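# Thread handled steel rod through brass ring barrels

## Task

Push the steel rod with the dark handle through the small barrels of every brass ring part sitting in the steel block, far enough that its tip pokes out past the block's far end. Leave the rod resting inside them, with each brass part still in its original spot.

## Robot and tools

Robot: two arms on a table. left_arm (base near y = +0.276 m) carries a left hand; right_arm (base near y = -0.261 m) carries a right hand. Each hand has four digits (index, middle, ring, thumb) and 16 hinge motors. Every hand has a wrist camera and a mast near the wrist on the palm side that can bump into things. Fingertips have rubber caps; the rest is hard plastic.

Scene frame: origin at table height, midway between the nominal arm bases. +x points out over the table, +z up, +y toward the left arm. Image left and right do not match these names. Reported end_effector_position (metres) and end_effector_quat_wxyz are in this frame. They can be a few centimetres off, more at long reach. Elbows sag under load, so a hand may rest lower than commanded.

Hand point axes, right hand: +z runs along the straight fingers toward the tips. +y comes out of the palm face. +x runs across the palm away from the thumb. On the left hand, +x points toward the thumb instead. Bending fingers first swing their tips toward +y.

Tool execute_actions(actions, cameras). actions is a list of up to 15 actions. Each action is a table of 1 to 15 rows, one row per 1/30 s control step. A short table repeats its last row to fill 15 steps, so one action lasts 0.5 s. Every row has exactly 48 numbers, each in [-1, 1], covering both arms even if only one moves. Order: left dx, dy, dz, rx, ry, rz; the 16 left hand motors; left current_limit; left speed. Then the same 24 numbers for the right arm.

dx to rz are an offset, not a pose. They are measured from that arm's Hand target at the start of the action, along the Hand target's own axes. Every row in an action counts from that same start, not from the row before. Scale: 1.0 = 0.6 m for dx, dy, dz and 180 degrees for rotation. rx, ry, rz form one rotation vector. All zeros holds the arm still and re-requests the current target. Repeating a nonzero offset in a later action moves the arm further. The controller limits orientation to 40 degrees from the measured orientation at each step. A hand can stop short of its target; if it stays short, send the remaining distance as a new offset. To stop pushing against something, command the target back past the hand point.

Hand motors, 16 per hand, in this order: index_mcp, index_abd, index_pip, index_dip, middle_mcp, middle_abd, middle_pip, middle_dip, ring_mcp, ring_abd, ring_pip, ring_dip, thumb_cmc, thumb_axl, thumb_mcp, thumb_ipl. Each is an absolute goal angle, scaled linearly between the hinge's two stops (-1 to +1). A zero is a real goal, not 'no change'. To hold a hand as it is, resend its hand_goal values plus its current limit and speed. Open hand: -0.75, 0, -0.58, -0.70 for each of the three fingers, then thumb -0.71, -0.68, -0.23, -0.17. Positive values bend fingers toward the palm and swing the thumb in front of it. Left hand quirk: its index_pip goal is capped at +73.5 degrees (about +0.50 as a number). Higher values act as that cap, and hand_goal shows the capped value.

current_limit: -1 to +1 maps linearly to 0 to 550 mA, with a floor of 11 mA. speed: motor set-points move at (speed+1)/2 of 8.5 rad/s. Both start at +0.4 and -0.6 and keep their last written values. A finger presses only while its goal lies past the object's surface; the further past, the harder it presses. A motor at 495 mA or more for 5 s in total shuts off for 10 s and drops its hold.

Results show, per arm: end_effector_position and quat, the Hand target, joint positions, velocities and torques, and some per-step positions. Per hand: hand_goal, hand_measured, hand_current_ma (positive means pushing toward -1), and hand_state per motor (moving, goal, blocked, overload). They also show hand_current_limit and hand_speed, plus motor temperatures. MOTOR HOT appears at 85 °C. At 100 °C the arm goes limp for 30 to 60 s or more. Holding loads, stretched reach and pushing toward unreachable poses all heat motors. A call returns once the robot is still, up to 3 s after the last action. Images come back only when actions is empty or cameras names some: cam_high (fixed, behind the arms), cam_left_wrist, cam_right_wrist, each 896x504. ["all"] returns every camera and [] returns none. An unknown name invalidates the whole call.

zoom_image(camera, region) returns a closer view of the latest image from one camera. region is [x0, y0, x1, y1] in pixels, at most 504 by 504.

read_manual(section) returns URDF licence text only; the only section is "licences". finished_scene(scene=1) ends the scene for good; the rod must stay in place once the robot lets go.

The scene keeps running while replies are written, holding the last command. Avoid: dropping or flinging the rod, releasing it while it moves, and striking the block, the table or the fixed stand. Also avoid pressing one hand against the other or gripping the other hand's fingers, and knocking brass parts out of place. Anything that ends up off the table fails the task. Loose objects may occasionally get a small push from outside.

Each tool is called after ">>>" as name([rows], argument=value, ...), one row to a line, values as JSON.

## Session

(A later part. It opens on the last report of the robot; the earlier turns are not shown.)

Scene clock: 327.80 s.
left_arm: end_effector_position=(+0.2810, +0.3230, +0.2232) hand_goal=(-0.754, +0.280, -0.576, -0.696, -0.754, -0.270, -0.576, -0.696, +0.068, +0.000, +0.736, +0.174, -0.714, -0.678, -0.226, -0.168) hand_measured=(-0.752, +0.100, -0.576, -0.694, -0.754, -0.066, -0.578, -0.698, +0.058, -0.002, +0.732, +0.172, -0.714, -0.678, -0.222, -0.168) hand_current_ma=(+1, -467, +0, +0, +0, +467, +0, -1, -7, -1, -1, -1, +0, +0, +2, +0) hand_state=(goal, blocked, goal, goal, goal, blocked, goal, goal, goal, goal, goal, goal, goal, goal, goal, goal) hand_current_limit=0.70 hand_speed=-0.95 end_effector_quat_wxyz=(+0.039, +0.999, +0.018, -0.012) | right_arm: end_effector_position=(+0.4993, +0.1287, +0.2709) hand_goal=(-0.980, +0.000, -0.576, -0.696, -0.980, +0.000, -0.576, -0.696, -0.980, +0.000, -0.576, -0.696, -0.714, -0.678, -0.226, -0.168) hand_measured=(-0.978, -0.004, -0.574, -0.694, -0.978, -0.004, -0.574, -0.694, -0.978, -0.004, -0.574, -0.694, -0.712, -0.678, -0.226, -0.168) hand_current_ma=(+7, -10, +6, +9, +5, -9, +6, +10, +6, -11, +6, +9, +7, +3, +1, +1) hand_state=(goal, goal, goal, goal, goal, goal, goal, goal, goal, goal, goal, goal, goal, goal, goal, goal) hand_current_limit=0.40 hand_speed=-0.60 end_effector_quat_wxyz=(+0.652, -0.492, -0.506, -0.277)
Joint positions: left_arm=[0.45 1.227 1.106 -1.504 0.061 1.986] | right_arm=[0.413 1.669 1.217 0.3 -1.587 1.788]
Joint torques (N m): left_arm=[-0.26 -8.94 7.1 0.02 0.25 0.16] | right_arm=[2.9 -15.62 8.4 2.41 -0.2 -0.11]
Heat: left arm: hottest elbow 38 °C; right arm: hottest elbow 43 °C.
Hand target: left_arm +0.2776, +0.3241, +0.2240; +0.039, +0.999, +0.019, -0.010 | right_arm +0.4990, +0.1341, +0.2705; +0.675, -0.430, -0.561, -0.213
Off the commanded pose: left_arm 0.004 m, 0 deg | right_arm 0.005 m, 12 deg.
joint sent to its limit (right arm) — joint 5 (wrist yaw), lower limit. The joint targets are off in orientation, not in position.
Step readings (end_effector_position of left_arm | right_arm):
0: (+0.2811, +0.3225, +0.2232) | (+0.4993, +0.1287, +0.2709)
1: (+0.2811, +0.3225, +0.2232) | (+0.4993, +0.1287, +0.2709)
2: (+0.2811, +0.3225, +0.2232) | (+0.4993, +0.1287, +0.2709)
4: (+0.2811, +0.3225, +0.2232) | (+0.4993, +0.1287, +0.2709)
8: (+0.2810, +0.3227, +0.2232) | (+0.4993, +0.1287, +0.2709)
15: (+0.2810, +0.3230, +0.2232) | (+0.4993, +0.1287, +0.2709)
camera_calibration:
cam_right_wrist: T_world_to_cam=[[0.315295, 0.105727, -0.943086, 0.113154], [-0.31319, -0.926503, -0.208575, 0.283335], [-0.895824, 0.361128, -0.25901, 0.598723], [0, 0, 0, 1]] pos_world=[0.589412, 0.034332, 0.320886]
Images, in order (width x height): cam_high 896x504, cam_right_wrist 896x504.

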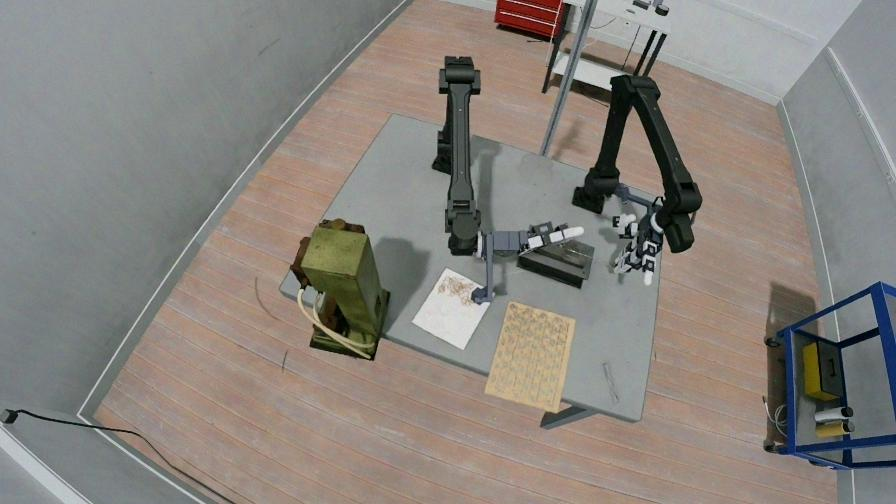

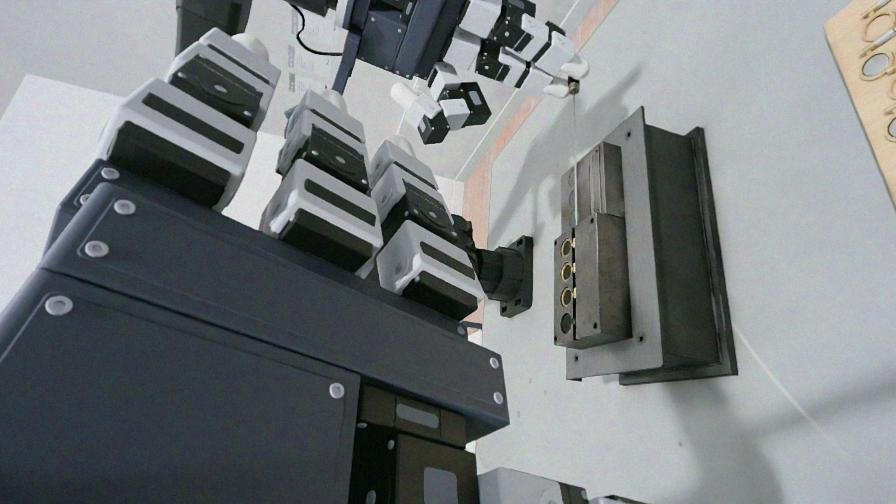

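>>> execute_actions([
  [[-0.005,-0.006,0,0,0,0,-0.754,0.28,-0.576,-0.696,-0.754,-0.27,-0.576,-0.696,0.068,0,0.737,0.174,-0.714,-0.678,-0.226,-0.168,0.7,-0.95,0,0,0,0,0,0,-0.98,0,-0.576,-0.696,-0.98,0,-0.576,-0.696,-0.98,0,-0.576,-0.696,-0.714,-0.678,-0.226,-0.168,0.4,-0.6]],
], cameras=["cam_high","cam_right_wrist"])

>>> zoom_image(camera="cam_right_wrist", region=[560, 200, 590, 250])

>>> zoom_image(camera="cam_high", region=[552, 236, 582, 258])

Scene clock: 328.90 s.
left_arm: end_effector_position=(+0.2784, +0.3267, +0.2226) hand_goal=(-0.754, +0.280, -0.576, -0.696, -0.754, -0.270, -0.576, -0.696, +0.068, +0.000, +0.736, +0.174, -0.714, -0.678, -0.226, -0.168) hand_measured=(-0.752, +0.100, -0.576, -0.694, -0.754, -0.066, -0.578, -0.698, +0.058, -0.002, +0.732, +0.172, -0.714, -0.678, -0.222, -0.168) hand_current_ma=(+1, -467, +0, +0, +0, +467, +0, -1, -7, -1, -1, -1, +0, +0, +2, +0) hand_state=(goal, blocked, goal, goal, goal, blocked, goal, goal, goal, goal, goal, goal, goal, goal, goal, goal) hand_current_limit=0.70 hand_speed=-0.95 end_effector_quat_wxyz=(+0.039, +0.999, +0.021, -0.012) | right_arm: end_effector_position=(+0.4993, +0.1287, +0.2709) hand_goal=(-0.980, +0.000, -0.576, -0.696, -0.980, +0.000, -0.576, -0.696, -0.980, +0.000, -0.576, -0.696, -0.714, -0.678, -0.226, -0.168) hand_measured=(-0.978, -0.004, -0.574, -0.694, -0.978, -0.004, -0.574, -0.694, -0.978, -0.004, -0.574, -0.694, -0.712, -0.678, -0.226, -0.168) hand_current_ma=(+7, -10, +6, +9, +5, -9, +6, +10, +6, -11, +6, +9, +7, +3, +1, +1) hand_state=(goal, goal, goal, goal, goal, goal, goal, goal, goal, goal, goal, goal, goal, goal, goal, goal) hand_current_limit=0.40 hand_speed=-0.60 end_effector_quat_wxyz=(+0.652, -0.492, -0.506, -0.277)
Joint positions: left_arm=[0.464 1.224 1.102 -1.504 0.061 1.992] | right_arm=[0.413 1.669 1.217 0.3 -1.587 1.788]
Joint torques (N m): left_arm=[-0.56 -8.47 7.3 0.13 0.24 0.22] | right_arm=[3.08 -15.03 8.39 2.14 -0.26 -0.08]
Heat: left arm: hottest elbow 38 °C; right arm: hottest elbow 43 °C.
Hand target: left_arm +0.2744, +0.3276, +0.2238; +0.039, +0.999, +0.019, -0.010 | right_arm +0.4990, +0.1341, +0.2705; +0.675, -0.430, -0.561, -0.213
Off the commanded pose: left_arm 0.004 m, 0 deg | right_arm 0.005 m, 12 deg.
joint sent to its limit (right arm) — joint 5 (wrist yaw), lower limit. The joint targets are off in orientation, not in position.
Step readings (end_effector_position of left_arm | right_arm):
0: (+0.2810, +0.3230, +0.2232) | (+0.4993, +0.1287, +0.2709)
1: (+0.2810, +0.3230, +0.2232) | (+0.4993, +0.1287, +0.2709)
2: (+0.2809, +0.3232, +0.2232) | (+0.4993, +0.1287, +0.2709)
4: (+0.2804, +0.3240, +0.2232) | (+0.4993, +0.1287, +0.2709)
8: (+0.2788, +0.3262, +0.2226) | (+0.4993, +0.1287, +0.2709)
15: (+0.2785, +0.3267, +0.2226) | (+0.4993, +0.1287, +0.2709)
camera_calibration:
cam_right_wrist: T_world_to_cam=[[0.315295, 0.105727, -0.943086, 0.113154], [-0.31319, -0.926503, -0.208575, 0.283335], [-0.895824, 0.361128, -0.25901, 0.598723], [0, 0, 0, 1]] pos_world=[0.589412, 0.034332, 0.320886]
Images, in order (width x height): cam_high 896x504, cam_right_wrist 896x504.

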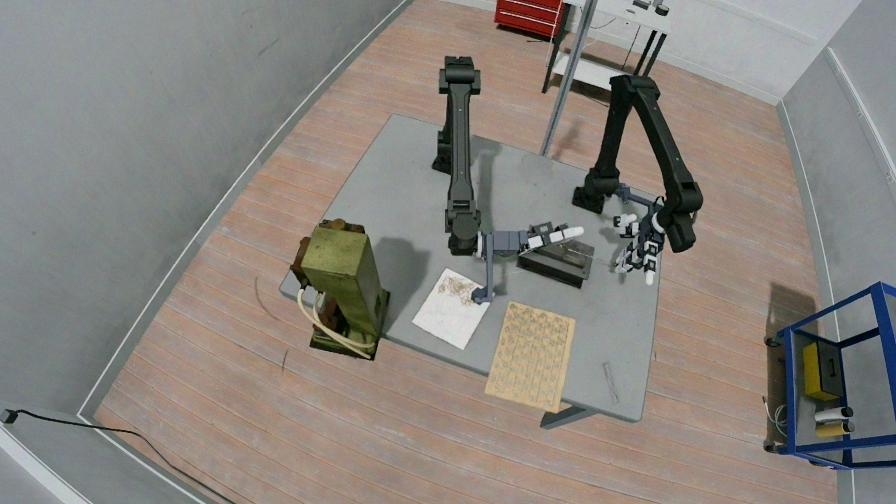

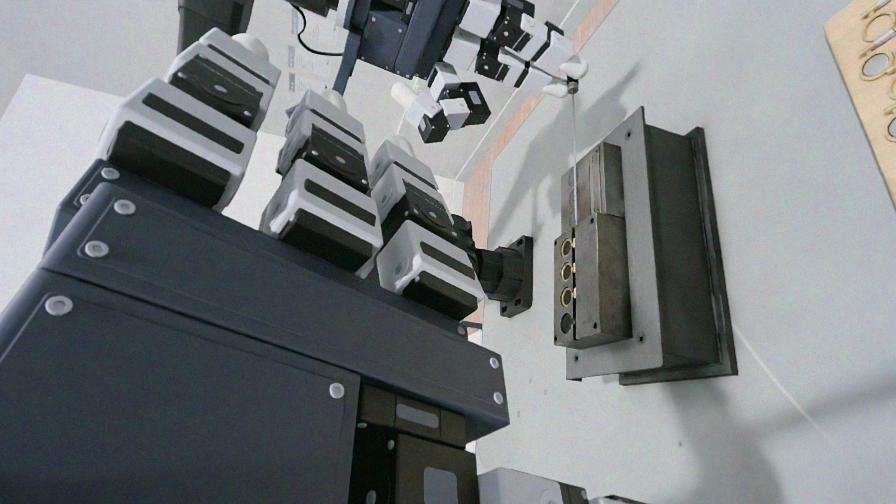

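Scaled by 10.080 from the camera's 896x504 image, which has a finer 1280x720 frame.

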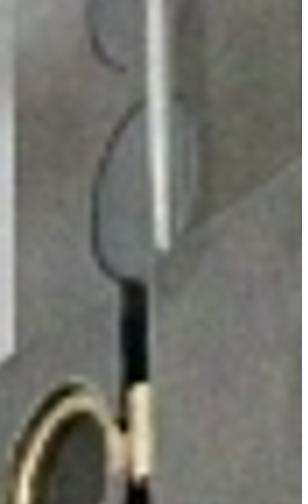

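Scaled by 16.800 from the camera's 896x504 image, which has a finer 1280x720 frame.

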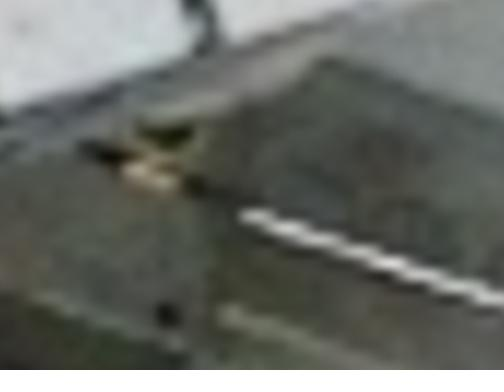

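>>> execute_actions([
  [[0.001,0.0117,-0.001,0,0,0.0025,-0.754,0.28,-0.576,-0.696,-0.754,-0.27,-0.576,-0.696,0.068,0,0.737,0.174,-0.714,-0.678,-0.226,-0.168,0.7,-0.95,0,0,0,0,0,0,-0.98,0,-0.576,-0.696,-0.98,0,-0.576,-0.696,-0.98,0,-0.576,-0.696,-0.714,-0.678,-0.226,-0.168,0.4,-0.6]],
], cameras=["cam_high","cam_right_wrist"])

>>> zoom_image(camera="cam_right_wrist", region=[560, 200, 590, 250])

>>> zoom_image(camera="cam_high", region=[552, 236, 582, 258])

Scene clock: 330.53 s.
left_arm: end_effector_position=(+0.2781, +0.3252, +0.2242) hand_goal=(-0.754, +0.280, -0.576, -0.696, -0.754, -0.270, -0.576, -0.696, +0.068, +0.000, +0.736, +0.174, -0.714, -0.678, -0.226, -0.168) hand_measured=(-0.752, +0.100, -0.576, -0.694, -0.754, -0.066, -0.578, -0.698, +0.058, -0.002, +0.732, +0.172, -0.714, -0.678, -0.222, -0.168) hand_current_ma=(+1, -468, +0, +0, +0, +467, +0, -1, -7, -1, -1, -1, +0, +0, +2, +0) hand_state=(goal, blocked, goal, goal, goal, blocked, goal, goal, goal, goal, goal, goal, goal, goal, goal, goal) hand_current_limit=0.70 hand_speed=-0.95 end_effector_quat_wxyz=(+0.038, +0.999, +0.019, -0.009) | right_arm: end_effector_position=(+0.4993, +0.1287, +0.2709) hand_goal=(-0.980, +0.000, -0.576, -0.696, -0.980, +0.000, -0.576, -0.696, -0.980, +0.000, -0.576, -0.696, -0.714, -0.678, -0.226, -0.168) hand_measured=(-0.978, -0.004, -0.574, -0.694, -0.978, -0.004, -0.574, -0.694, -0.978, -0.004, -0.574, -0.694, -0.712, -0.678, -0.226, -0.168) hand_current_ma=(+7, -10, +6, +9, +5, -9, +6, +10, +6, -11, +6, +9, +7, +3, +1, +1) hand_state=(goal, goal, goal, goal, goal, goal, goal, goal, goal, goal, goal, goal, goal, goal, goal, goal) hand_current_limit=0.40 hand_speed=-0.60 end_effector_quat_wxyz=(+0.652, -0.492, -0.506, -0.277)
Joint positions: left_arm=[0.461 1.218 1.102 -1.504 0.061 1.992] | right_arm=[0.413 1.669 1.217 0.3 -1.587 1.788]
Joint torques (N m): left_arm=[-1.79 -8.41 7.24 0.02 0.27 0.07] | right_arm=[2.73 -15.62 8.65 2.26 -0.21 -0.12]
Heat: left arm: hottest elbow 38 °C; right arm: hottest elbow 43 °C.
Hand target: left_arm +0.2753, +0.3207, +0.2249; +0.039, +0.999, +0.015, -0.010 | right_arm +0.4990, +0.1341, +0.2705; +0.675, -0.430, -0.561, -0.213
Off the commanded pose: left_arm 0.005 m, 0 deg | right_arm 0.005 m, 12 deg.
joint sent to its limit (right arm) — joint 5 (wrist yaw), lower limit. The joint targets are off in orientation, not in position.
Step readings (end_effector_position of left_arm | right_arm):
0: (+0.2784, +0.3267, +0.2226) | (+0.4993, +0.1287, +0.2709)
1: (+0.2784, +0.3267, +0.2226) | (+0.4993, +0.1287, +0.2709)
2: (+0.2784, +0.3267, +0.2226) | (+0.4993, +0.1287, +0.2709)
4: (+0.2783, +0.3265, +0.2228) | (+0.4993, +0.1287, +0.2709)
8: (+0.2782, +0.3258, +0.2237) | (+0.4993, +0.1287, +0.2709)
15: (+0.2781, +0.3252, +0.2242) | (+0.4993, +0.1287, +0.2709)
camera_calibration:
cam_right_wrist: T_world_to_cam=[[0.315295, 0.105727, -0.943086, 0.113154], [-0.31319, -0.926503, -0.208575, 0.283335], [-0.895824, 0.361128, -0.25901, 0.598723], [0, 0, 0, 1]] pos_world=[0.589412, 0.034332, 0.320886]
Images, in order (width x height): cam_high 896x504, cam_right_wrist 896x504.

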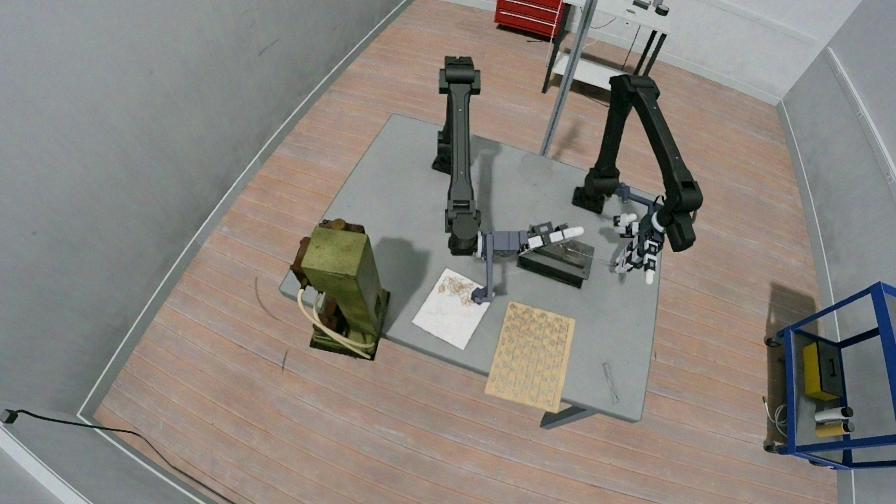

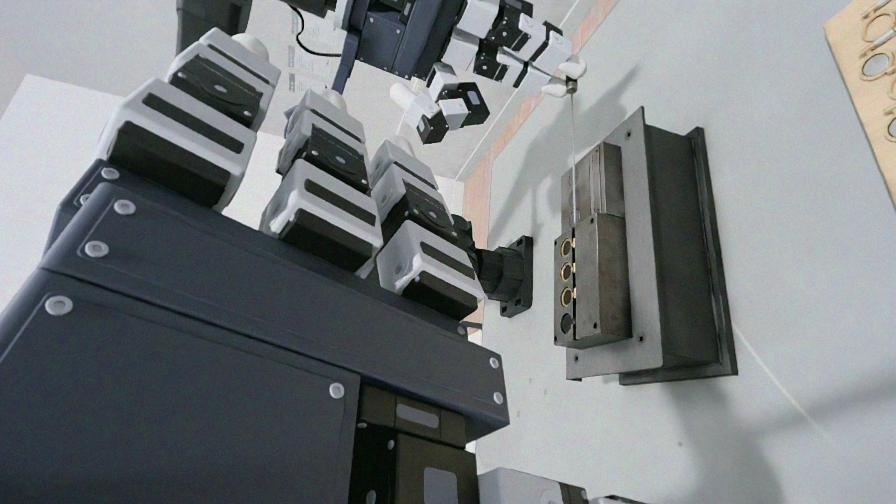

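Scaled by 10.080 from the camera's 896x504 image, which has a finer 1280x720 frame.

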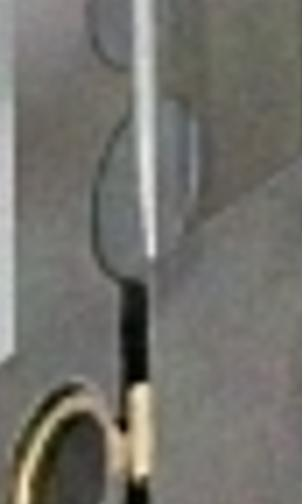

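Scaled by 16.800 from the camera's 896x504 image, which has a finer 1280x720 frame.

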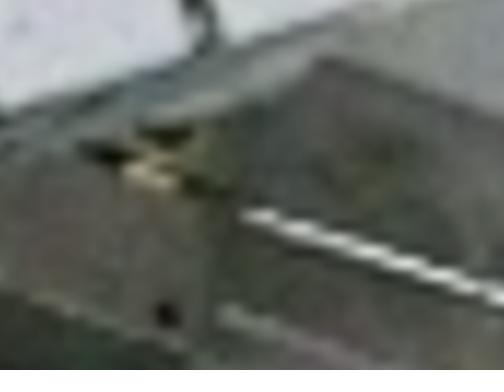

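>>> execute_actions([
  [[-0.002,0.0067,-0.001,0,0,0,-0.754,0.28,-0.576,-0.696,-0.754,-0.27,-0.576,-0.696,0.068,0,0.737,0.174,-0.714,-0.678,-0.226,-0.168,0.7,-0.95,0,0,0,0,0,0,-0.98,0,-0.576,-0.696,-0.98,0,-0.576,-0.696,-0.98,0,-0.576,-0.696,-0.714,-0.678,-0.226,-0.168,0.4,-0.6]],
], cameras=["cam_high","cam_right_wrist"])

>>> zoom_image(camera="cam_right_wrist", region=[560, 200, 590, 250])

>>> zoom_image(camera="cam_high", region=[552, 236, 582, 258])

Scene clock: 331.97 s.
left_arm: end_effector_position=(+0.2767, +0.3210, +0.2246) hand_goal=(-0.754, +0.280, -0.576, -0.696, -0.754, -0.270, -0.576, -0.696, +0.068, +0.000, +0.736, +0.174, -0.714, -0.678, -0.226, -0.168) hand_measured=(-0.752, +0.100, -0.576, -0.694, -0.754, -0.066, -0.578, -0.698, +0.058, -0.002, +0.732, +0.172, -0.714, -0.678, -0.222, -0.168) hand_current_ma=(+1, -468, +0, +0, +0, +467, +0, -1, -7, -1, -1, -1, +0, +0, +2, +0) hand_state=(goal, blocked, goal, goal, goal, blocked, goal, goal, goal, goal, goal, goal, goal, goal, goal, goal) hand_current_limit=0.70 hand_speed=-0.95 end_effector_quat_wxyz=(+0.037, +0.999, +0.014, -0.008) | right_arm: end_effector_position=(+0.4993, +0.1287, +0.2709) hand_goal=(-0.980, +0.000, -0.576, -0.696, -0.980, +0.000, -0.576, -0.696, -0.980, +0.000, -0.576, -0.696, -0.714, -0.678, -0.226, -0.168) hand_measured=(-0.978, -0.004, -0.574, -0.694, -0.978, -0.004, -0.574, -0.694, -0.978, -0.004, -0.574, -0.694, -0.712, -0.678, -0.226, -0.168) hand_current_ma=(+7, -10, +6, +9, +5, -9, +6, +10, +6, -11, +6, +9, +7, +3, +1, +1) hand_state=(goal, goal, goal, goal, goal, goal, goal, goal, goal, goal, goal, goal, goal, goal, goal, goal) hand_current_limit=0.40 hand_speed=-0.60 end_effector_quat_wxyz=(+0.652, -0.492, -0.506, -0.277)
Joint positions: left_arm=[0.45 1.211 1.097 -1.504 0.061 1.992] | right_arm=[0.413 1.669 1.217 0.3 -1.587 1.788]
Joint torques (N m): left_arm=[-1.85 -8.29 7.12 -0.09 0.31 -0.02] | right_arm=[3.08 -15.27 8.4 2.55 -0.26 -0.16]
Heat: left arm: hottest elbow 39 °C; right arm: hottest elbow 43 °C.
Hand target: left_arm +0.2742, +0.3167, +0.2258; +0.039, +0.999, +0.015, -0.010 | right_arm +0.4990, +0.1341, +0.2705; +0.675, -0.430, -0.561, -0.213
Off the commanded pose: left_arm 0.005 m, 0 deg | right_arm 0.005 m, 12 deg.
joint sent to its limit (right arm) — joint 5 (wrist yaw), lower limit. The joint targets are off in orientation, not in position.
Step readings (end_effector_position of left_arm | right_arm):
0: (+0.2781, +0.3252, +0.2242) | (+0.4993, +0.1287, +0.2709)
1: (+0.2782, +0.3251, +0.2242) | (+0.4993, +0.1287, +0.2709)
2: (+0.2781, +0.3250, +0.2243) | (+0.4993, +0.1287, +0.2709)
4: (+0.2778, +0.3240, +0.2241) | (+0.4993, +0.1287, +0.2709)
8: (+0.2769, +0.3215, +0.2243) | (+0.4993, +0.1287, +0.2709)
15: (+0.2767, +0.3210, +0.2246) | (+0.4993, +0.1287, +0.2709)
camera_calibration:
cam_right_wrist: T_world_to_cam=[[0.315295, 0.105727, -0.943086, 0.113154], [-0.31319, -0.926503, -0.208575, 0.283335], [-0.895824, 0.361128, -0.25901, 0.598723], [0, 0, 0, 1]] pos_world=[0.589412, 0.034332, 0.320886]
Images, in order (width x height): cam_high 896x504, cam_right_wrist 896x504.

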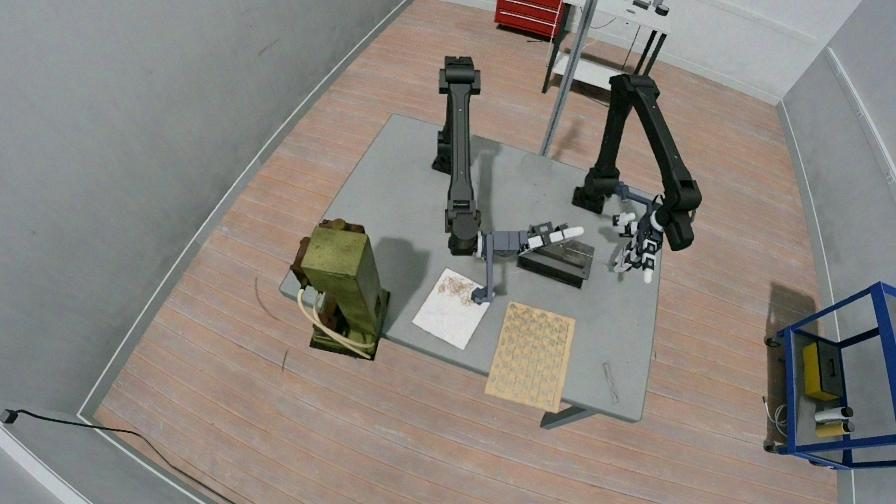

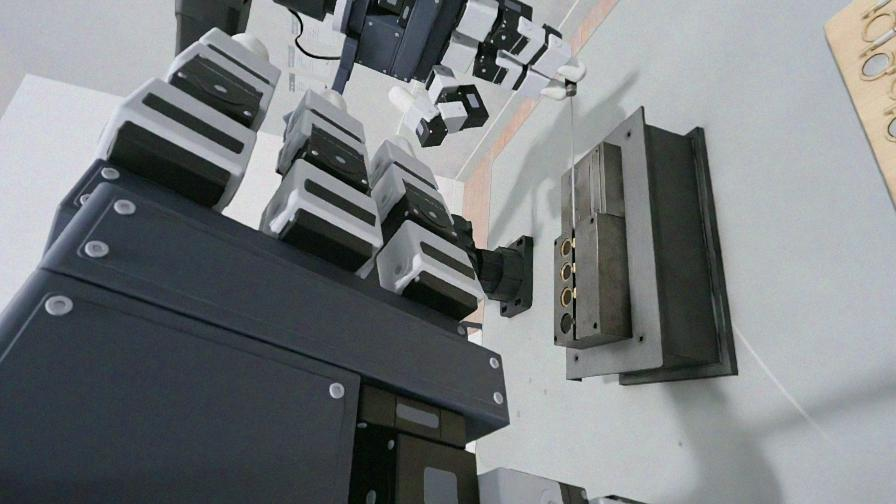

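Scaled by 10.080 from the camera's 896x504 image, which has a finer 1280x720 frame.

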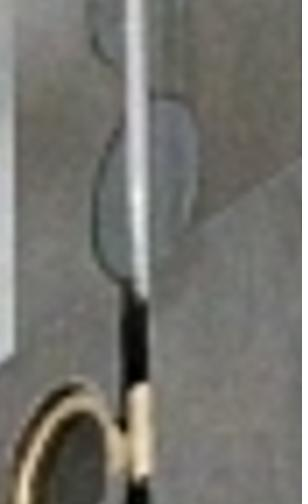

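Scaled by 16.800 from the camera's 896x504 image, which has a finer 1280x720 frame.

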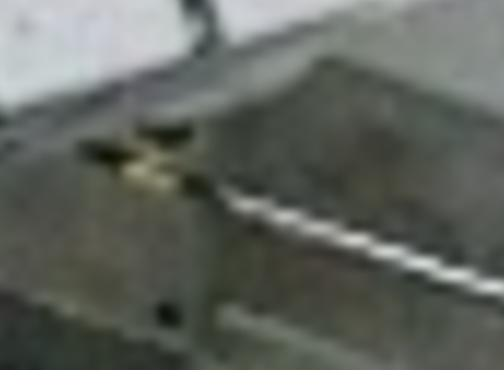

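>>> execute_actions([
  [[0.004,0.0067,-0.001,0,0,0,-0.754,0.28,-0.576,-0.696,-0.754,-0.27,-0.576,-0.696,0.068,0,0.737,0.174,-0.714,-0.678,-0.226,-0.168,0.7,-0.95,0,0,0,0,0,0,-0.98,0,-0.576,-0.696,-0.98,0,-0.576,-0.696,-0.98,0,-0.576,-0.696,-0.714,-0.678,-0.226,-0.168,0.4,-0.6]],
], cameras=["cam_high","cam_right_wrist"])

>>> zoom_image(camera="cam_right_wrist", region=[560, 200, 590, 250])

>>> zoom_image(camera="cam_high", region=[552, 236, 582, 258])

Scene clock: 334.37 s.
left_arm: end_effector_position=(+0.2779, +0.3165, +0.2246) hand_goal=(-0.754, +0.280, -0.576, -0.696, -0.754, -0.270, -0.576, -0.696, +0.068, +0.000, +0.736, +0.174, -0.714, -0.678, -0.226, -0.168) hand_measured=(-0.752, +0.100, -0.576, -0.694, -0.754, -0.066, -0.578, -0.698, +0.058, -0.002, +0.732, +0.172, -0.714, -0.678, -0.222, -0.168) hand_current_ma=(+1, -467, +0, +0, +0, +467, +0, -1, -7, -1, -1, -1, +0, +0, +2, +0) hand_state=(goal, blocked, goal, goal, goal, blocked, goal, goal, goal, goal, goal, goal, goal, goal, goal, goal) hand_current_limit=0.70 hand_speed=-0.95 end_effector_quat_wxyz=(+0.038, +0.999, +0.013, -0.010) | right_arm: end_effector_position=(+0.4993, +0.1287, +0.2709) hand_goal=(-0.980, +0.000, -0.576, -0.696, -0.980, +0.000, -0.576, -0.696, -0.980, +0.000, -0.576, -0.696, -0.714, -0.678, -0.226, -0.168) hand_measured=(-0.978, -0.004, -0.574, -0.694, -0.978, -0.004, -0.574, -0.694, -0.978, -0.004, -0.574, -0.694, -0.712, -0.678, -0.226, -0.168) hand_current_ma=(+7, -10, +6, +9, +5, -9, +6, +10, +6, -11, +6, +9, +7, +3, +1, +1) hand_state=(goal, goal, goal, goal, goal, goal, goal, goal, goal, goal, goal, goal, goal, goal, goal, goal) hand_current_limit=0.40 hand_speed=-0.60 end_effector_quat_wxyz=(+0.652, -0.492, -0.506, -0.277)
Joint positions: left_arm=[0.436 1.211 1.097 -1.506 0.061 1.981] | right_arm=[0.413 1.669 1.217 0.3 -1.587 1.788]
Joint torques (N m): left_arm=[-1.44 -8.35 7.41 -0.1 0.29 -0.03] | right_arm=[2.37 -14.92 8.36 2.3 -0.2 -0.11]
Heat: left arm: hottest elbow 39 °C; right arm: hottest elbow 43 °C.
Hand target: left_arm +0.2767, +0.3128, +0.2267; +0.039, +0.999, +0.015, -0.010 | right_arm +0.4990, +0.1341, +0.2705; +0.675, -0.430, -0.561, -0.213
Off the commanded pose: left_arm 0.004 m, 0 deg | right_arm 0.005 m, 12 deg.
joint sent to its limit (right arm) — joint 5 (wrist yaw), lower limit. The joint targets are off in orientation, not in position.
Step readings (end_effector_position of left_arm | right_arm):
0: (+0.2767, +0.3210, +0.2246) | (+0.4993, +0.1287, +0.2709)
1: (+0.2767, +0.3210, +0.2246) | (+0.4993, +0.1287, +0.2709)
2: (+0.2768, +0.3208, +0.2246) | (+0.4993, +0.1287, +0.2709)
4: (+0.2770, +0.3198, +0.2246) | (+0.4993, +0.1287, +0.2709)
8: (+0.2775, +0.3170, +0.2246) | (+0.4993, +0.1287, +0.2709)
15: (+0.2778, +0.3164, +0.2246) | (+0.4993, +0.1287, +0.2709)
camera_calibration:
cam_right_wrist: T_world_to_cam=[[0.315295, 0.105727, -0.943086, 0.113154], [-0.31319, -0.926503, -0.208575, 0.283335], [-0.895824, 0.361128, -0.25901, 0.598723], [0, 0, 0, 1]] pos_world=[0.589412, 0.034332, 0.320886]
Images, in order (width x height): cam_high 896x504, cam_right_wrist 896x504.

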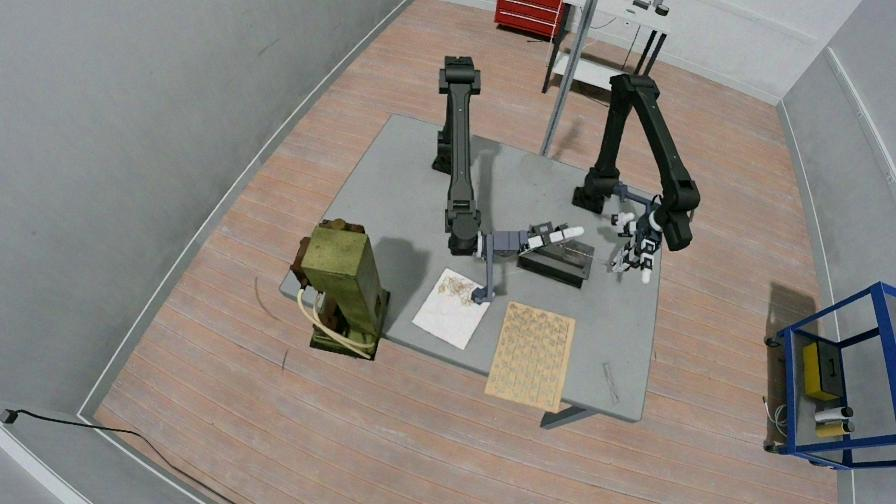

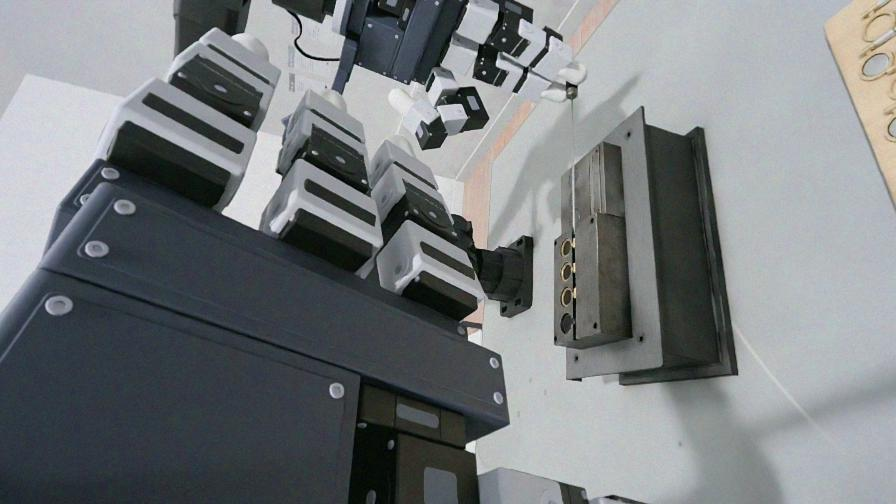

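Scaled by 10.080 from the camera's 896x504 image, which has a finer 1280x720 frame.

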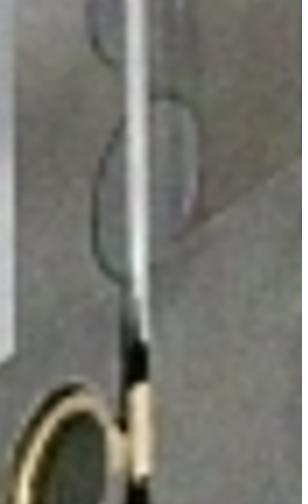

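Scaled by 16.800 from the camera's 896x504 image, which has a finer 1280x720 frame.

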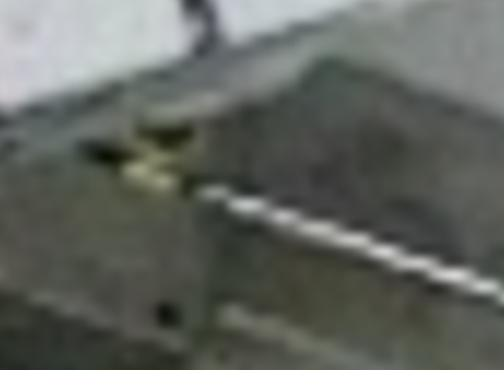

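>>> execute_actions([
  [[0,0.0083,0,0,0,0,-0.754,0.28,-0.576,-0.696,-0.754,-0.27,-0.576,-0.696,0.068,0,0.737,0.174,-0.714,-0.678,-0.226,-0.168,0.7,-0.95,0,0,0,0,0,0,-0.98,0,-0.576,-0.696,-0.98,0,-0.576,-0.696,-0.98,0,-0.576,-0.696,-0.714,-0.678,-0.226,-0.168,0.4,-0.6]],
], cameras=["cam_high","cam_right_wrist"])

>>> zoom_image(camera="cam_right_wrist", region=[560, 200, 590, 250])

>>> zoom_image(camera="cam_high", region=[552, 236, 582, 258])

Scene clock: 335.60 s.
left_arm: end_effector_position=(+0.2794, +0.3120, +0.2257) hand_goal=(-0.754, +0.280, -0.576, -0.696, -0.754, -0.270, -0.576, -0.696, +0.068, +0.000, +0.736, +0.174, -0.714, -0.678, -0.226, -0.168) hand_measured=(-0.752, +0.100, -0.576, -0.694, -0.754, -0.066, -0.578, -0.698, +0.058, -0.002, +0.732, +0.172, -0.714, -0.678, -0.222, -0.168) hand_current_ma=(+1, -467, +0, +0, +0, +467, +0, -1, -7, -1, -1, -1, +0, +0, +2, +0) hand_state=(goal, blocked, goal, goal, goal, blocked, goal, goal, goal, goal, goal, goal, goal, goal, goal, goal) hand_current_limit=0.70 hand_speed=-0.95 end_effector_quat_wxyz=(+0.037, +0.999, +0.013, -0.008) | right_arm: end_effector_position=(+0.4993, +0.1287, +0.2709) hand_goal=(-0.980, +0.000, -0.576, -0.696, -0.980, +0.000, -0.576, -0.696, -0.980, +0.000, -0.576, -0.696, -0.714, -0.678, -0.226, -0.168) hand_measured=(-0.978, -0.004, -0.574, -0.694, -0.978, -0.004, -0.574, -0.694, -0.978, -0.004, -0.574, -0.694, -0.712, -0.678, -0.226, -0.168) hand_current_ma=(+7, -10, +6, +9, +5, -9, +6, +10, +6, -11, +6, +9, +7, +3, +1, +1) hand_state=(goal, goal, goal, goal, goal, goal, goal, goal, goal, goal, goal, goal, goal, goal, goal, goal) hand_current_limit=0.40 hand_speed=-0.60 end_effector_quat_wxyz=(+0.652, -0.492, -0.506, -0.277)
Joint positions: left_arm=[0.422 1.207 1.097 -1.506 0.062 1.966] | right_arm=[0.413 1.669 1.217 0.3 -1.587 1.788]
Joint torques (N m): left_arm=[-1.73 -8 7.28 -0.17 0.29 -0.03] | right_arm=[3.14 -15.5 8.42 2.48 -0.21 -0.13]
Motor temperatures (°C): left_arm=[29 33 39 24 29 25] | right_arm=[31 30 42 26 23 27]
Heat: left arm: hottest elbow 39 °C; right arm: hottest elbow 42 °C.
Hand target: left_arm +0.2769, +0.3078, +0.2270; +0.039, +0.999, +0.015, -0.010 | right_arm +0.4990, +0.1341, +0.2705; +0.675, -0.430, -0.561, -0.213
Off the commanded pose: left_arm 0.005 m, 0 deg | right_arm 0.005 m, 12 deg.
joint sent to its limit (right arm) — joint 5 (wrist yaw), lower limit. The joint targets are off in orientation, not in position.
Step readings (end_effector_position of left_arm | right_arm):
0: (+0.2779, +0.3165, +0.2246) | (+0.4993, +0.1287, +0.2709)
1: (+0.2780, +0.3165, +0.2246) | (+0.4993, +0.1287, +0.2709)
2: (+0.2780, +0.3164, +0.2246) | (+0.4993, +0.1287, +0.2709)
4: (+0.2784, +0.3153, +0.2247) | (+0.4993, +0.1287, +0.2709)
8: (+0.2790, +0.3126, +0.2253) | (+0.4993, +0.1287, +0.2709)
15: (+0.2793, +0.3120, +0.2257) | (+0.4993, +0.1287, +0.2709)
camera_calibration:
cam_right_wrist: T_world_to_cam=[[0.315295, 0.105727, -0.943086, 0.113154], [-0.31319, -0.926503, -0.208575, 0.283335], [-0.895824, 0.361128, -0.25901, 0.598723], [0, 0, 0, 1]] pos_world=[0.589412, 0.034332, 0.320886]
Images, in order (width x height): cam_high 896x504, cam_right_wrist 896x504.

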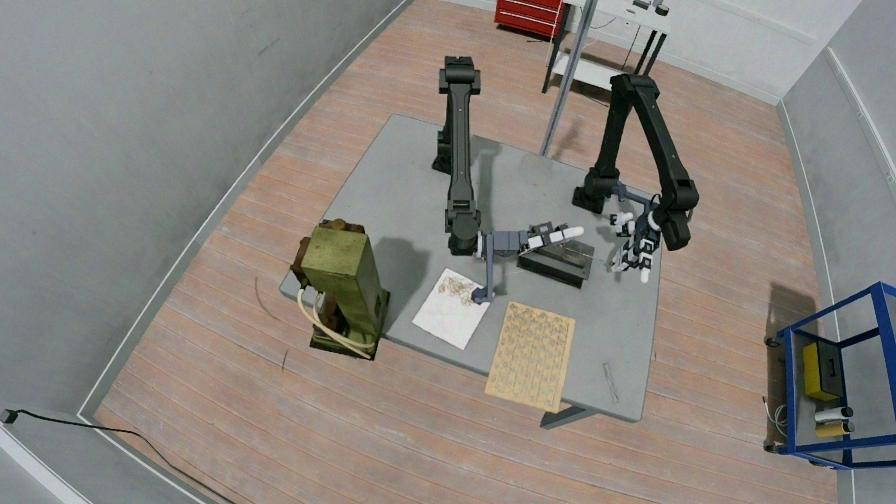

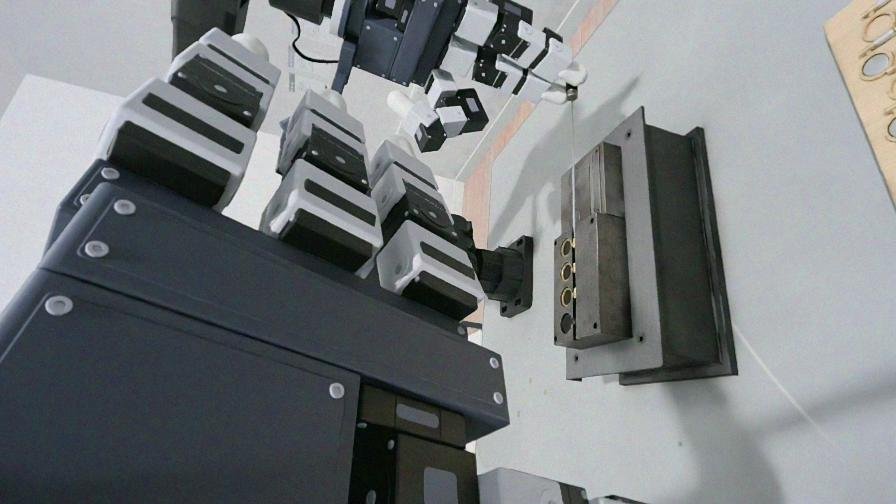

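Scaled by 10.080 from the camera's 896x504 image, which has a finer 1280x720 frame.

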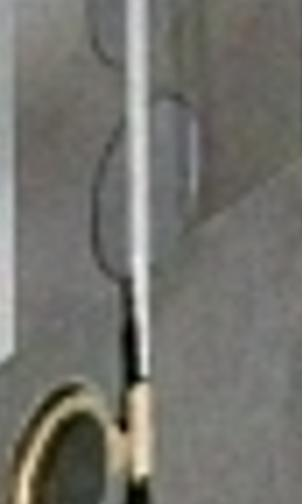

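Scaled by 16.800 from the camera's 896x504 image, which has a finer 1280x720 frame.

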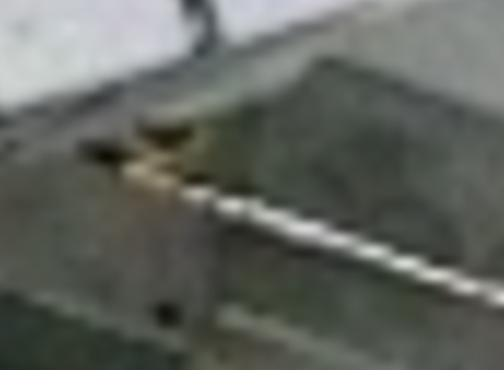

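>>> zoom_image(camera="cam_right_wrist", region=[565, 225, 583, 255])

Scaled by 16.800 from the camera's 896x504 image, which has a finer 1280x720 frame.

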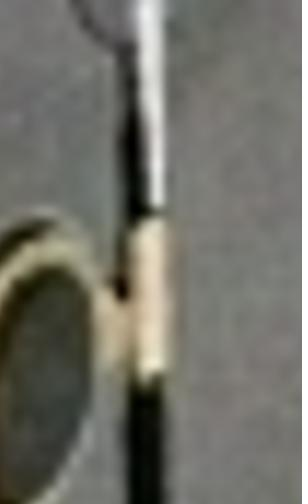

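>>> execute_actions([
  [[0.001,0.005,0,0,0,0,-0.754,0.28,-0.576,-0.696,-0.754,-0.27,-0.576,-0.696,0.068,0,0.737,0.174,-0.714,-0.678,-0.226,-0.168,0.7,-0.95,0,0,0,0,0,0,-0.98,0,-0.576,-0.696,-0.98,0,-0.576,-0.696,-0.98,0,-0.576,-0.696,-0.714,-0.678,-0.226,-0.168,0.4,-0.6]],
], cameras=["cam_high","cam_right_wrist"])

>>> zoom_image(camera="cam_right_wrist", region=[565, 225, 583, 255])

>>> zoom_image(camera="cam_high", region=[552, 236, 582, 258])

Scene clock: 337.50 s.
left_arm: end_effector_position=(+0.2804, +0.3093, +0.2261) hand_goal=(-0.754, +0.280, -0.576, -0.696, -0.754, -0.270, -0.576, -0.696, +0.068, +0.000, +0.736, +0.174, -0.714, -0.678, -0.226, -0.168) hand_measured=(-0.752, +0.100, -0.576, -0.694, -0.754, -0.066, -0.578, -0.698, +0.058, -0.002, +0.732, +0.172, -0.714, -0.678, -0.222, -0.168) hand_current_ma=(+1, -467, +0, +0, +0, +467, +0, -1, -7, -1, -1, -1, +0, +0, +2, +0) hand_state=(goal, blocked, goal, goal, goal, blocked, goal, goal, goal, goal, goal, goal, goal, goal, goal, goal) hand_current_limit=0.70 hand_speed=-0.95 end_effector_quat_wxyz=(+0.037, +0.999, +0.013, -0.008) | right_arm: end_effector_position=(+0.4993, +0.1287, +0.2709) hand_goal=(-0.980, +0.000, -0.576, -0.696, -0.980, +0.000, -0.576, -0.696, -0.980, +0.000, -0.576, -0.696, -0.714, -0.678, -0.226, -0.168) hand_measured=(-0.978, -0.004, -0.574, -0.694, -0.978, -0.004, -0.574, -0.694, -0.978, -0.004, -0.574, -0.694, -0.712, -0.678, -0.226, -0.168) hand_current_ma=(+7, -10, +6, +9, +5, -9, +6, +10, +6, -11, +6, +9, +7, +3, +1, +1) hand_state=(goal, goal, goal, goal, goal, goal, goal, goal, goal, goal, goal, goal, goal, goal, goal, goal) hand_current_limit=0.40 hand_speed=-0.60 end_effector_quat_wxyz=(+0.652, -0.492, -0.506, -0.277)
Joint positions: left_arm=[0.413 1.206 1.097 -1.506 0.062 1.957] | right_arm=[0.413 1.669 1.217 0.3 -1.587 1.788]
Joint torques (N m): left_arm=[-1.73 -8.18 7.17 -0.18 0.32 -0.07] | right_arm=[3.66 -15.56 8.47 2.39 -0.28 -0.12]
Heat: left arm: hottest elbow 39 °C; right arm: hottest elbow 42 °C.
Hand target: left_arm +0.2776, +0.3048, +0.2273; +0.039, +0.999, +0.015, -0.010 | right_arm +0.4990, +0.1341, +0.2705; +0.675, -0.430, -0.561, -0.213
Off the commanded pose: left_arm 0.005 m, 0 deg | right_arm 0.005 m, 12 deg.
joint sent to its limit (right arm) — joint 5 (wrist yaw), lower limit. The joint targets are off in orientation, not in position.
Step readings (end_effector_position of left_arm | right_arm):
0: (+0.2794, +0.3120, +0.2257) | (+0.4993, +0.1287, +0.2709)
1: (+0.2794, +0.3120, +0.2257) | (+0.4993, +0.1287, +0.2709)
2: (+0.2795, +0.3119, +0.2257) | (+0.4993, +0.1287, +0.2709)
4: (+0.2797, +0.3114, +0.2257) | (+0.4993, +0.1287, +0.2709)
8: (+0.2801, +0.3097, +0.2259) | (+0.4993, +0.1287, +0.2709)
15: (+0.2803, +0.3093, +0.2261) | (+0.4993, +0.1287, +0.2709)
camera_calibration:
cam_right_wrist: T_world_to_cam=[[0.315295, 0.105727, -0.943086, 0.113154], [-0.31319, -0.926503, -0.208575, 0.283335], [-0.895824, 0.361128, -0.25901, 0.598723], [0, 0, 0, 1]] pos_world=[0.589412, 0.034332, 0.320886]
Images, in order (width x height): cam_high 896x504, cam_right_wrist 896x504.

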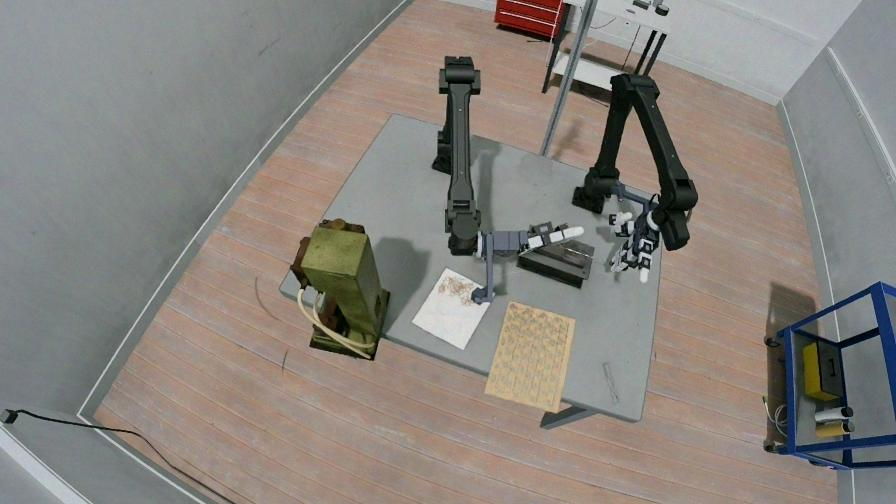

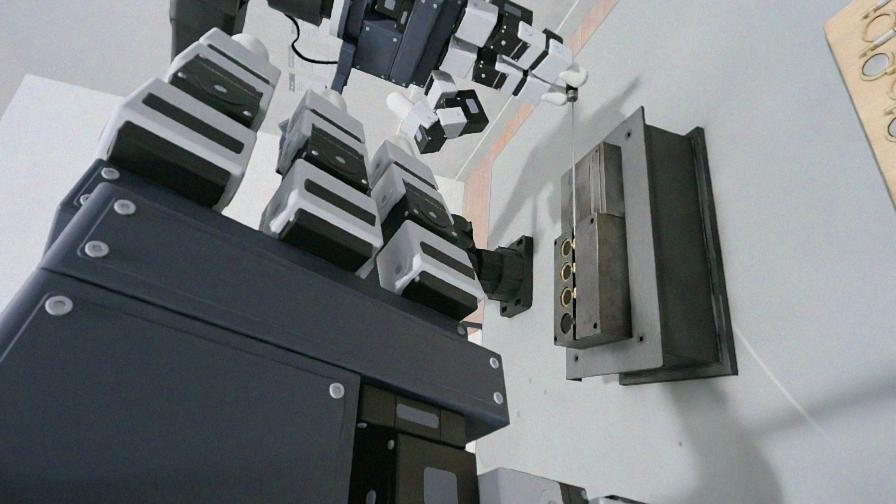

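Scaled by 16.800 from the camera's 896x504 image, which has a finer 1280x720 frame.

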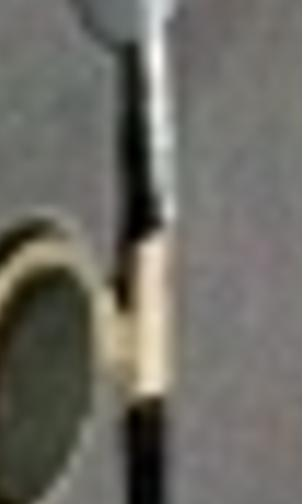

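Scaled by 16.800 from the camera's 896x504 image, which has a finer 1280x720 frame.

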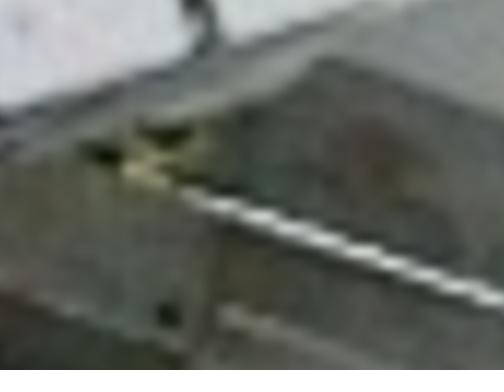

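>>> execute_actions([
  [[-0.005,-0.018,0,0,0,0.0015,-0.754,0.28,-0.576,-0.696,-0.754,-0.27,-0.576,-0.696,0.068,0,0.737,0.174,-0.714,-0.678,-0.226,-0.168,0.7,-0.95,0,0,0,0,0,0,-0.98,0,-0.576,-0.696,-0.98,0,-0.576,-0.696,-0.98,0,-0.576,-0.696,-0.714,-0.678,-0.226,-0.168,0.4,-0.6]],
], cameras=["cam_high","cam_right_wrist"])

>>> zoom_image(camera="cam_right_wrist", region=[565, 225, 583, 255])

>>> zoom_image(camera="cam_high", region=[552, 236, 582, 258])

Scene clock: 340.77 s.
left_arm: end_effector_position=(+0.2786, +0.3149, +0.2261) hand_goal=(-0.754, +0.280, -0.576, -0.696, -0.754, -0.270, -0.576, -0.696, +0.068, +0.000, +0.736, +0.174, -0.714, -0.678, -0.226, -0.168) hand_measured=(-0.752, +0.100, -0.576, -0.694, -0.754, -0.066, -0.578, -0.698, +0.058, -0.002, +0.732, +0.172, -0.714, -0.678, -0.222, -0.168) hand_current_ma=(+1, -467, +0, +0, +0, +467, +0, -1, -7, -1, -1, -1, +0, +0, +2, +0) hand_state=(goal, blocked, goal, goal, goal, blocked, goal, goal, goal, goal, goal, goal, goal, goal, goal, goal) hand_current_limit=0.70 hand_speed=-0.95 end_effector_quat_wxyz=(+0.037, +0.999, +0.015, -0.007) | right_arm: end_effector_position=(+0.4993, +0.1287, +0.2709) hand_goal=(-0.980, +0.000, -0.576, -0.696, -0.980, +0.000, -0.576, -0.696, -0.980, +0.000, -0.576, -0.696, -0.714, -0.678, -0.226, -0.168) hand_measured=(-0.978, -0.004, -0.574, -0.694, -0.978, -0.004, -0.574, -0.694, -0.978, -0.004, -0.574, -0.694, -0.712, -0.678, -0.226, -0.168) hand_current_ma=(+7, -10, +6, +9, +5, -9, +6, +10, +6, -11, +6, +9, +7, +3, +1, +1) hand_state=(goal, goal, goal, goal, goal, goal, goal, goal, goal, goal, goal, goal, goal, goal, goal, goal) hand_current_limit=0.40 hand_speed=-0.60 end_effector_quat_wxyz=(+0.652, -0.492, -0.506, -0.277)
Joint positions: left_arm=[0.431 1.206 1.097 -1.506 0.062 1.971] | right_arm=[0.413 1.669 1.217 0.3 -1.587 1.788]
Joint torques (N m): left_arm=[-0.44 -8.59 7.23 -0.23 0.24 0.19] | right_arm=[3.49 -15.56 8.58 2.29 -0.23 -0.11]
Heat: left arm: hottest elbow 40 °C; right arm: hottest elbow 42 °C.
Hand target: left_arm +0.2742, +0.3156, +0.2265; +0.039, +0.999, +0.013, -0.010 | right_arm +0.4990, +0.1341, +0.2705; +0.675, -0.430, -0.561, -0.213
Off the commanded pose: left_arm 0.004 m, 0 deg | right_arm 0.005 m, 12 deg.
joint sent to its limit (right arm) — joint 5 (wrist yaw), lower limit. The joint targets are off in orientation, not in position.
Step readings (end_effector_position of left_arm | right_arm):
0: (+0.2804, +0.3093, +0.2261) | (+0.4993, +0.1287, +0.2709)
1: (+0.2804, +0.3093, +0.2261) | (+0.4993, +0.1287, +0.2709)
2: (+0.2804, +0.3093, +0.2261) | (+0.4993, +0.1287, +0.2709)
4: (+0.2802, +0.3100, +0.2261) | (+0.4993, +0.1287, +0.2709)
8: (+0.2794, +0.3131, +0.2261) | (+0.4993, +0.1287, +0.2709)
15: (+0.2787, +0.3149, +0.2261) | (+0.4993, +0.1287, +0.2709)
camera_calibration:
cam_right_wrist: T_world_to_cam=[[0.315295, 0.105727, -0.943086, 0.113154], [-0.31319, -0.926503, -0.208575, 0.283335], [-0.895824, 0.361128, -0.25901, 0.598723], [0, 0, 0, 1]] pos_world=[0.589412, 0.034332, 0.320886]
Images, in order (width x height): cam_high 896x504, cam_right_wrist 896x504.

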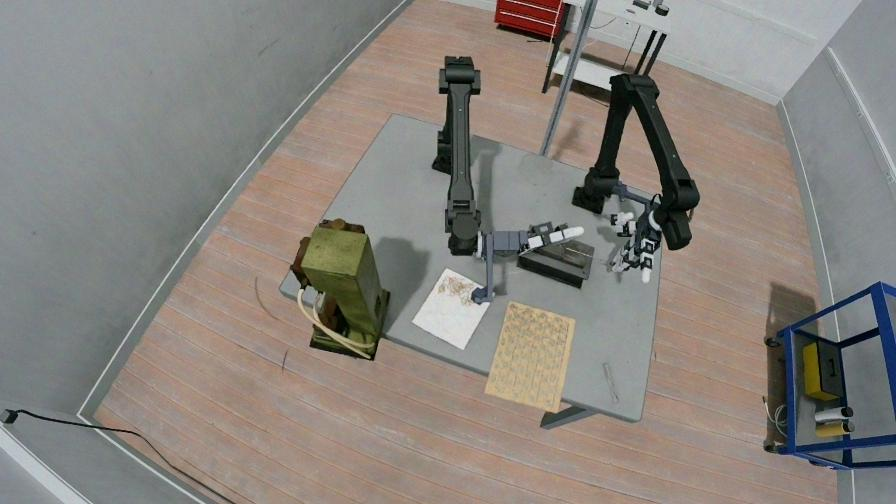

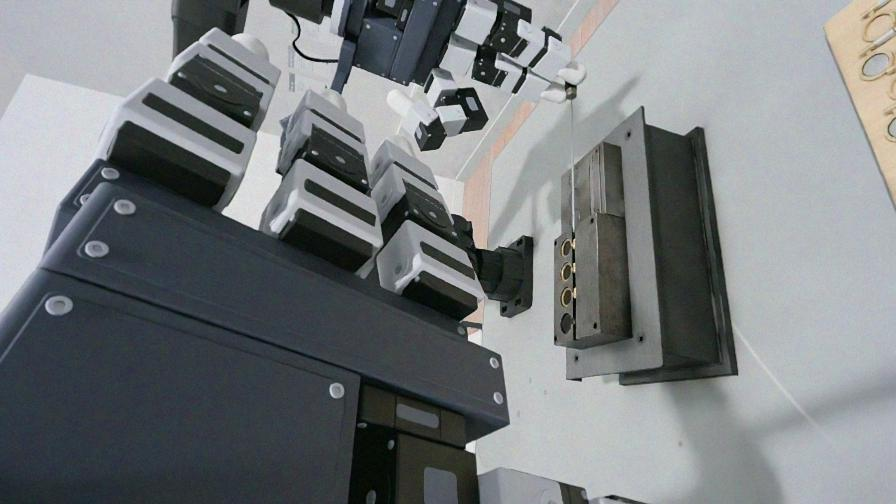

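Scaled by 16.800 from the camera's 896x504 image, which has a finer 1280x720 frame.

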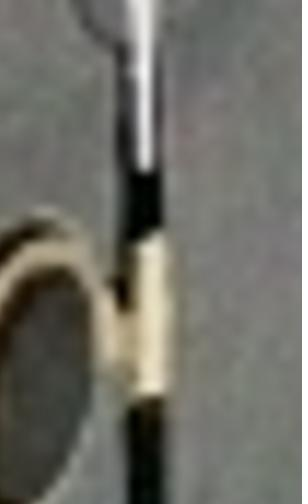

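Scaled by 16.800 from the camera's 896x504 image, which has a finer 1280x720 frame.

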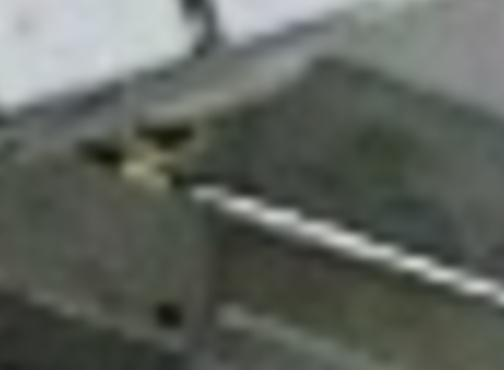

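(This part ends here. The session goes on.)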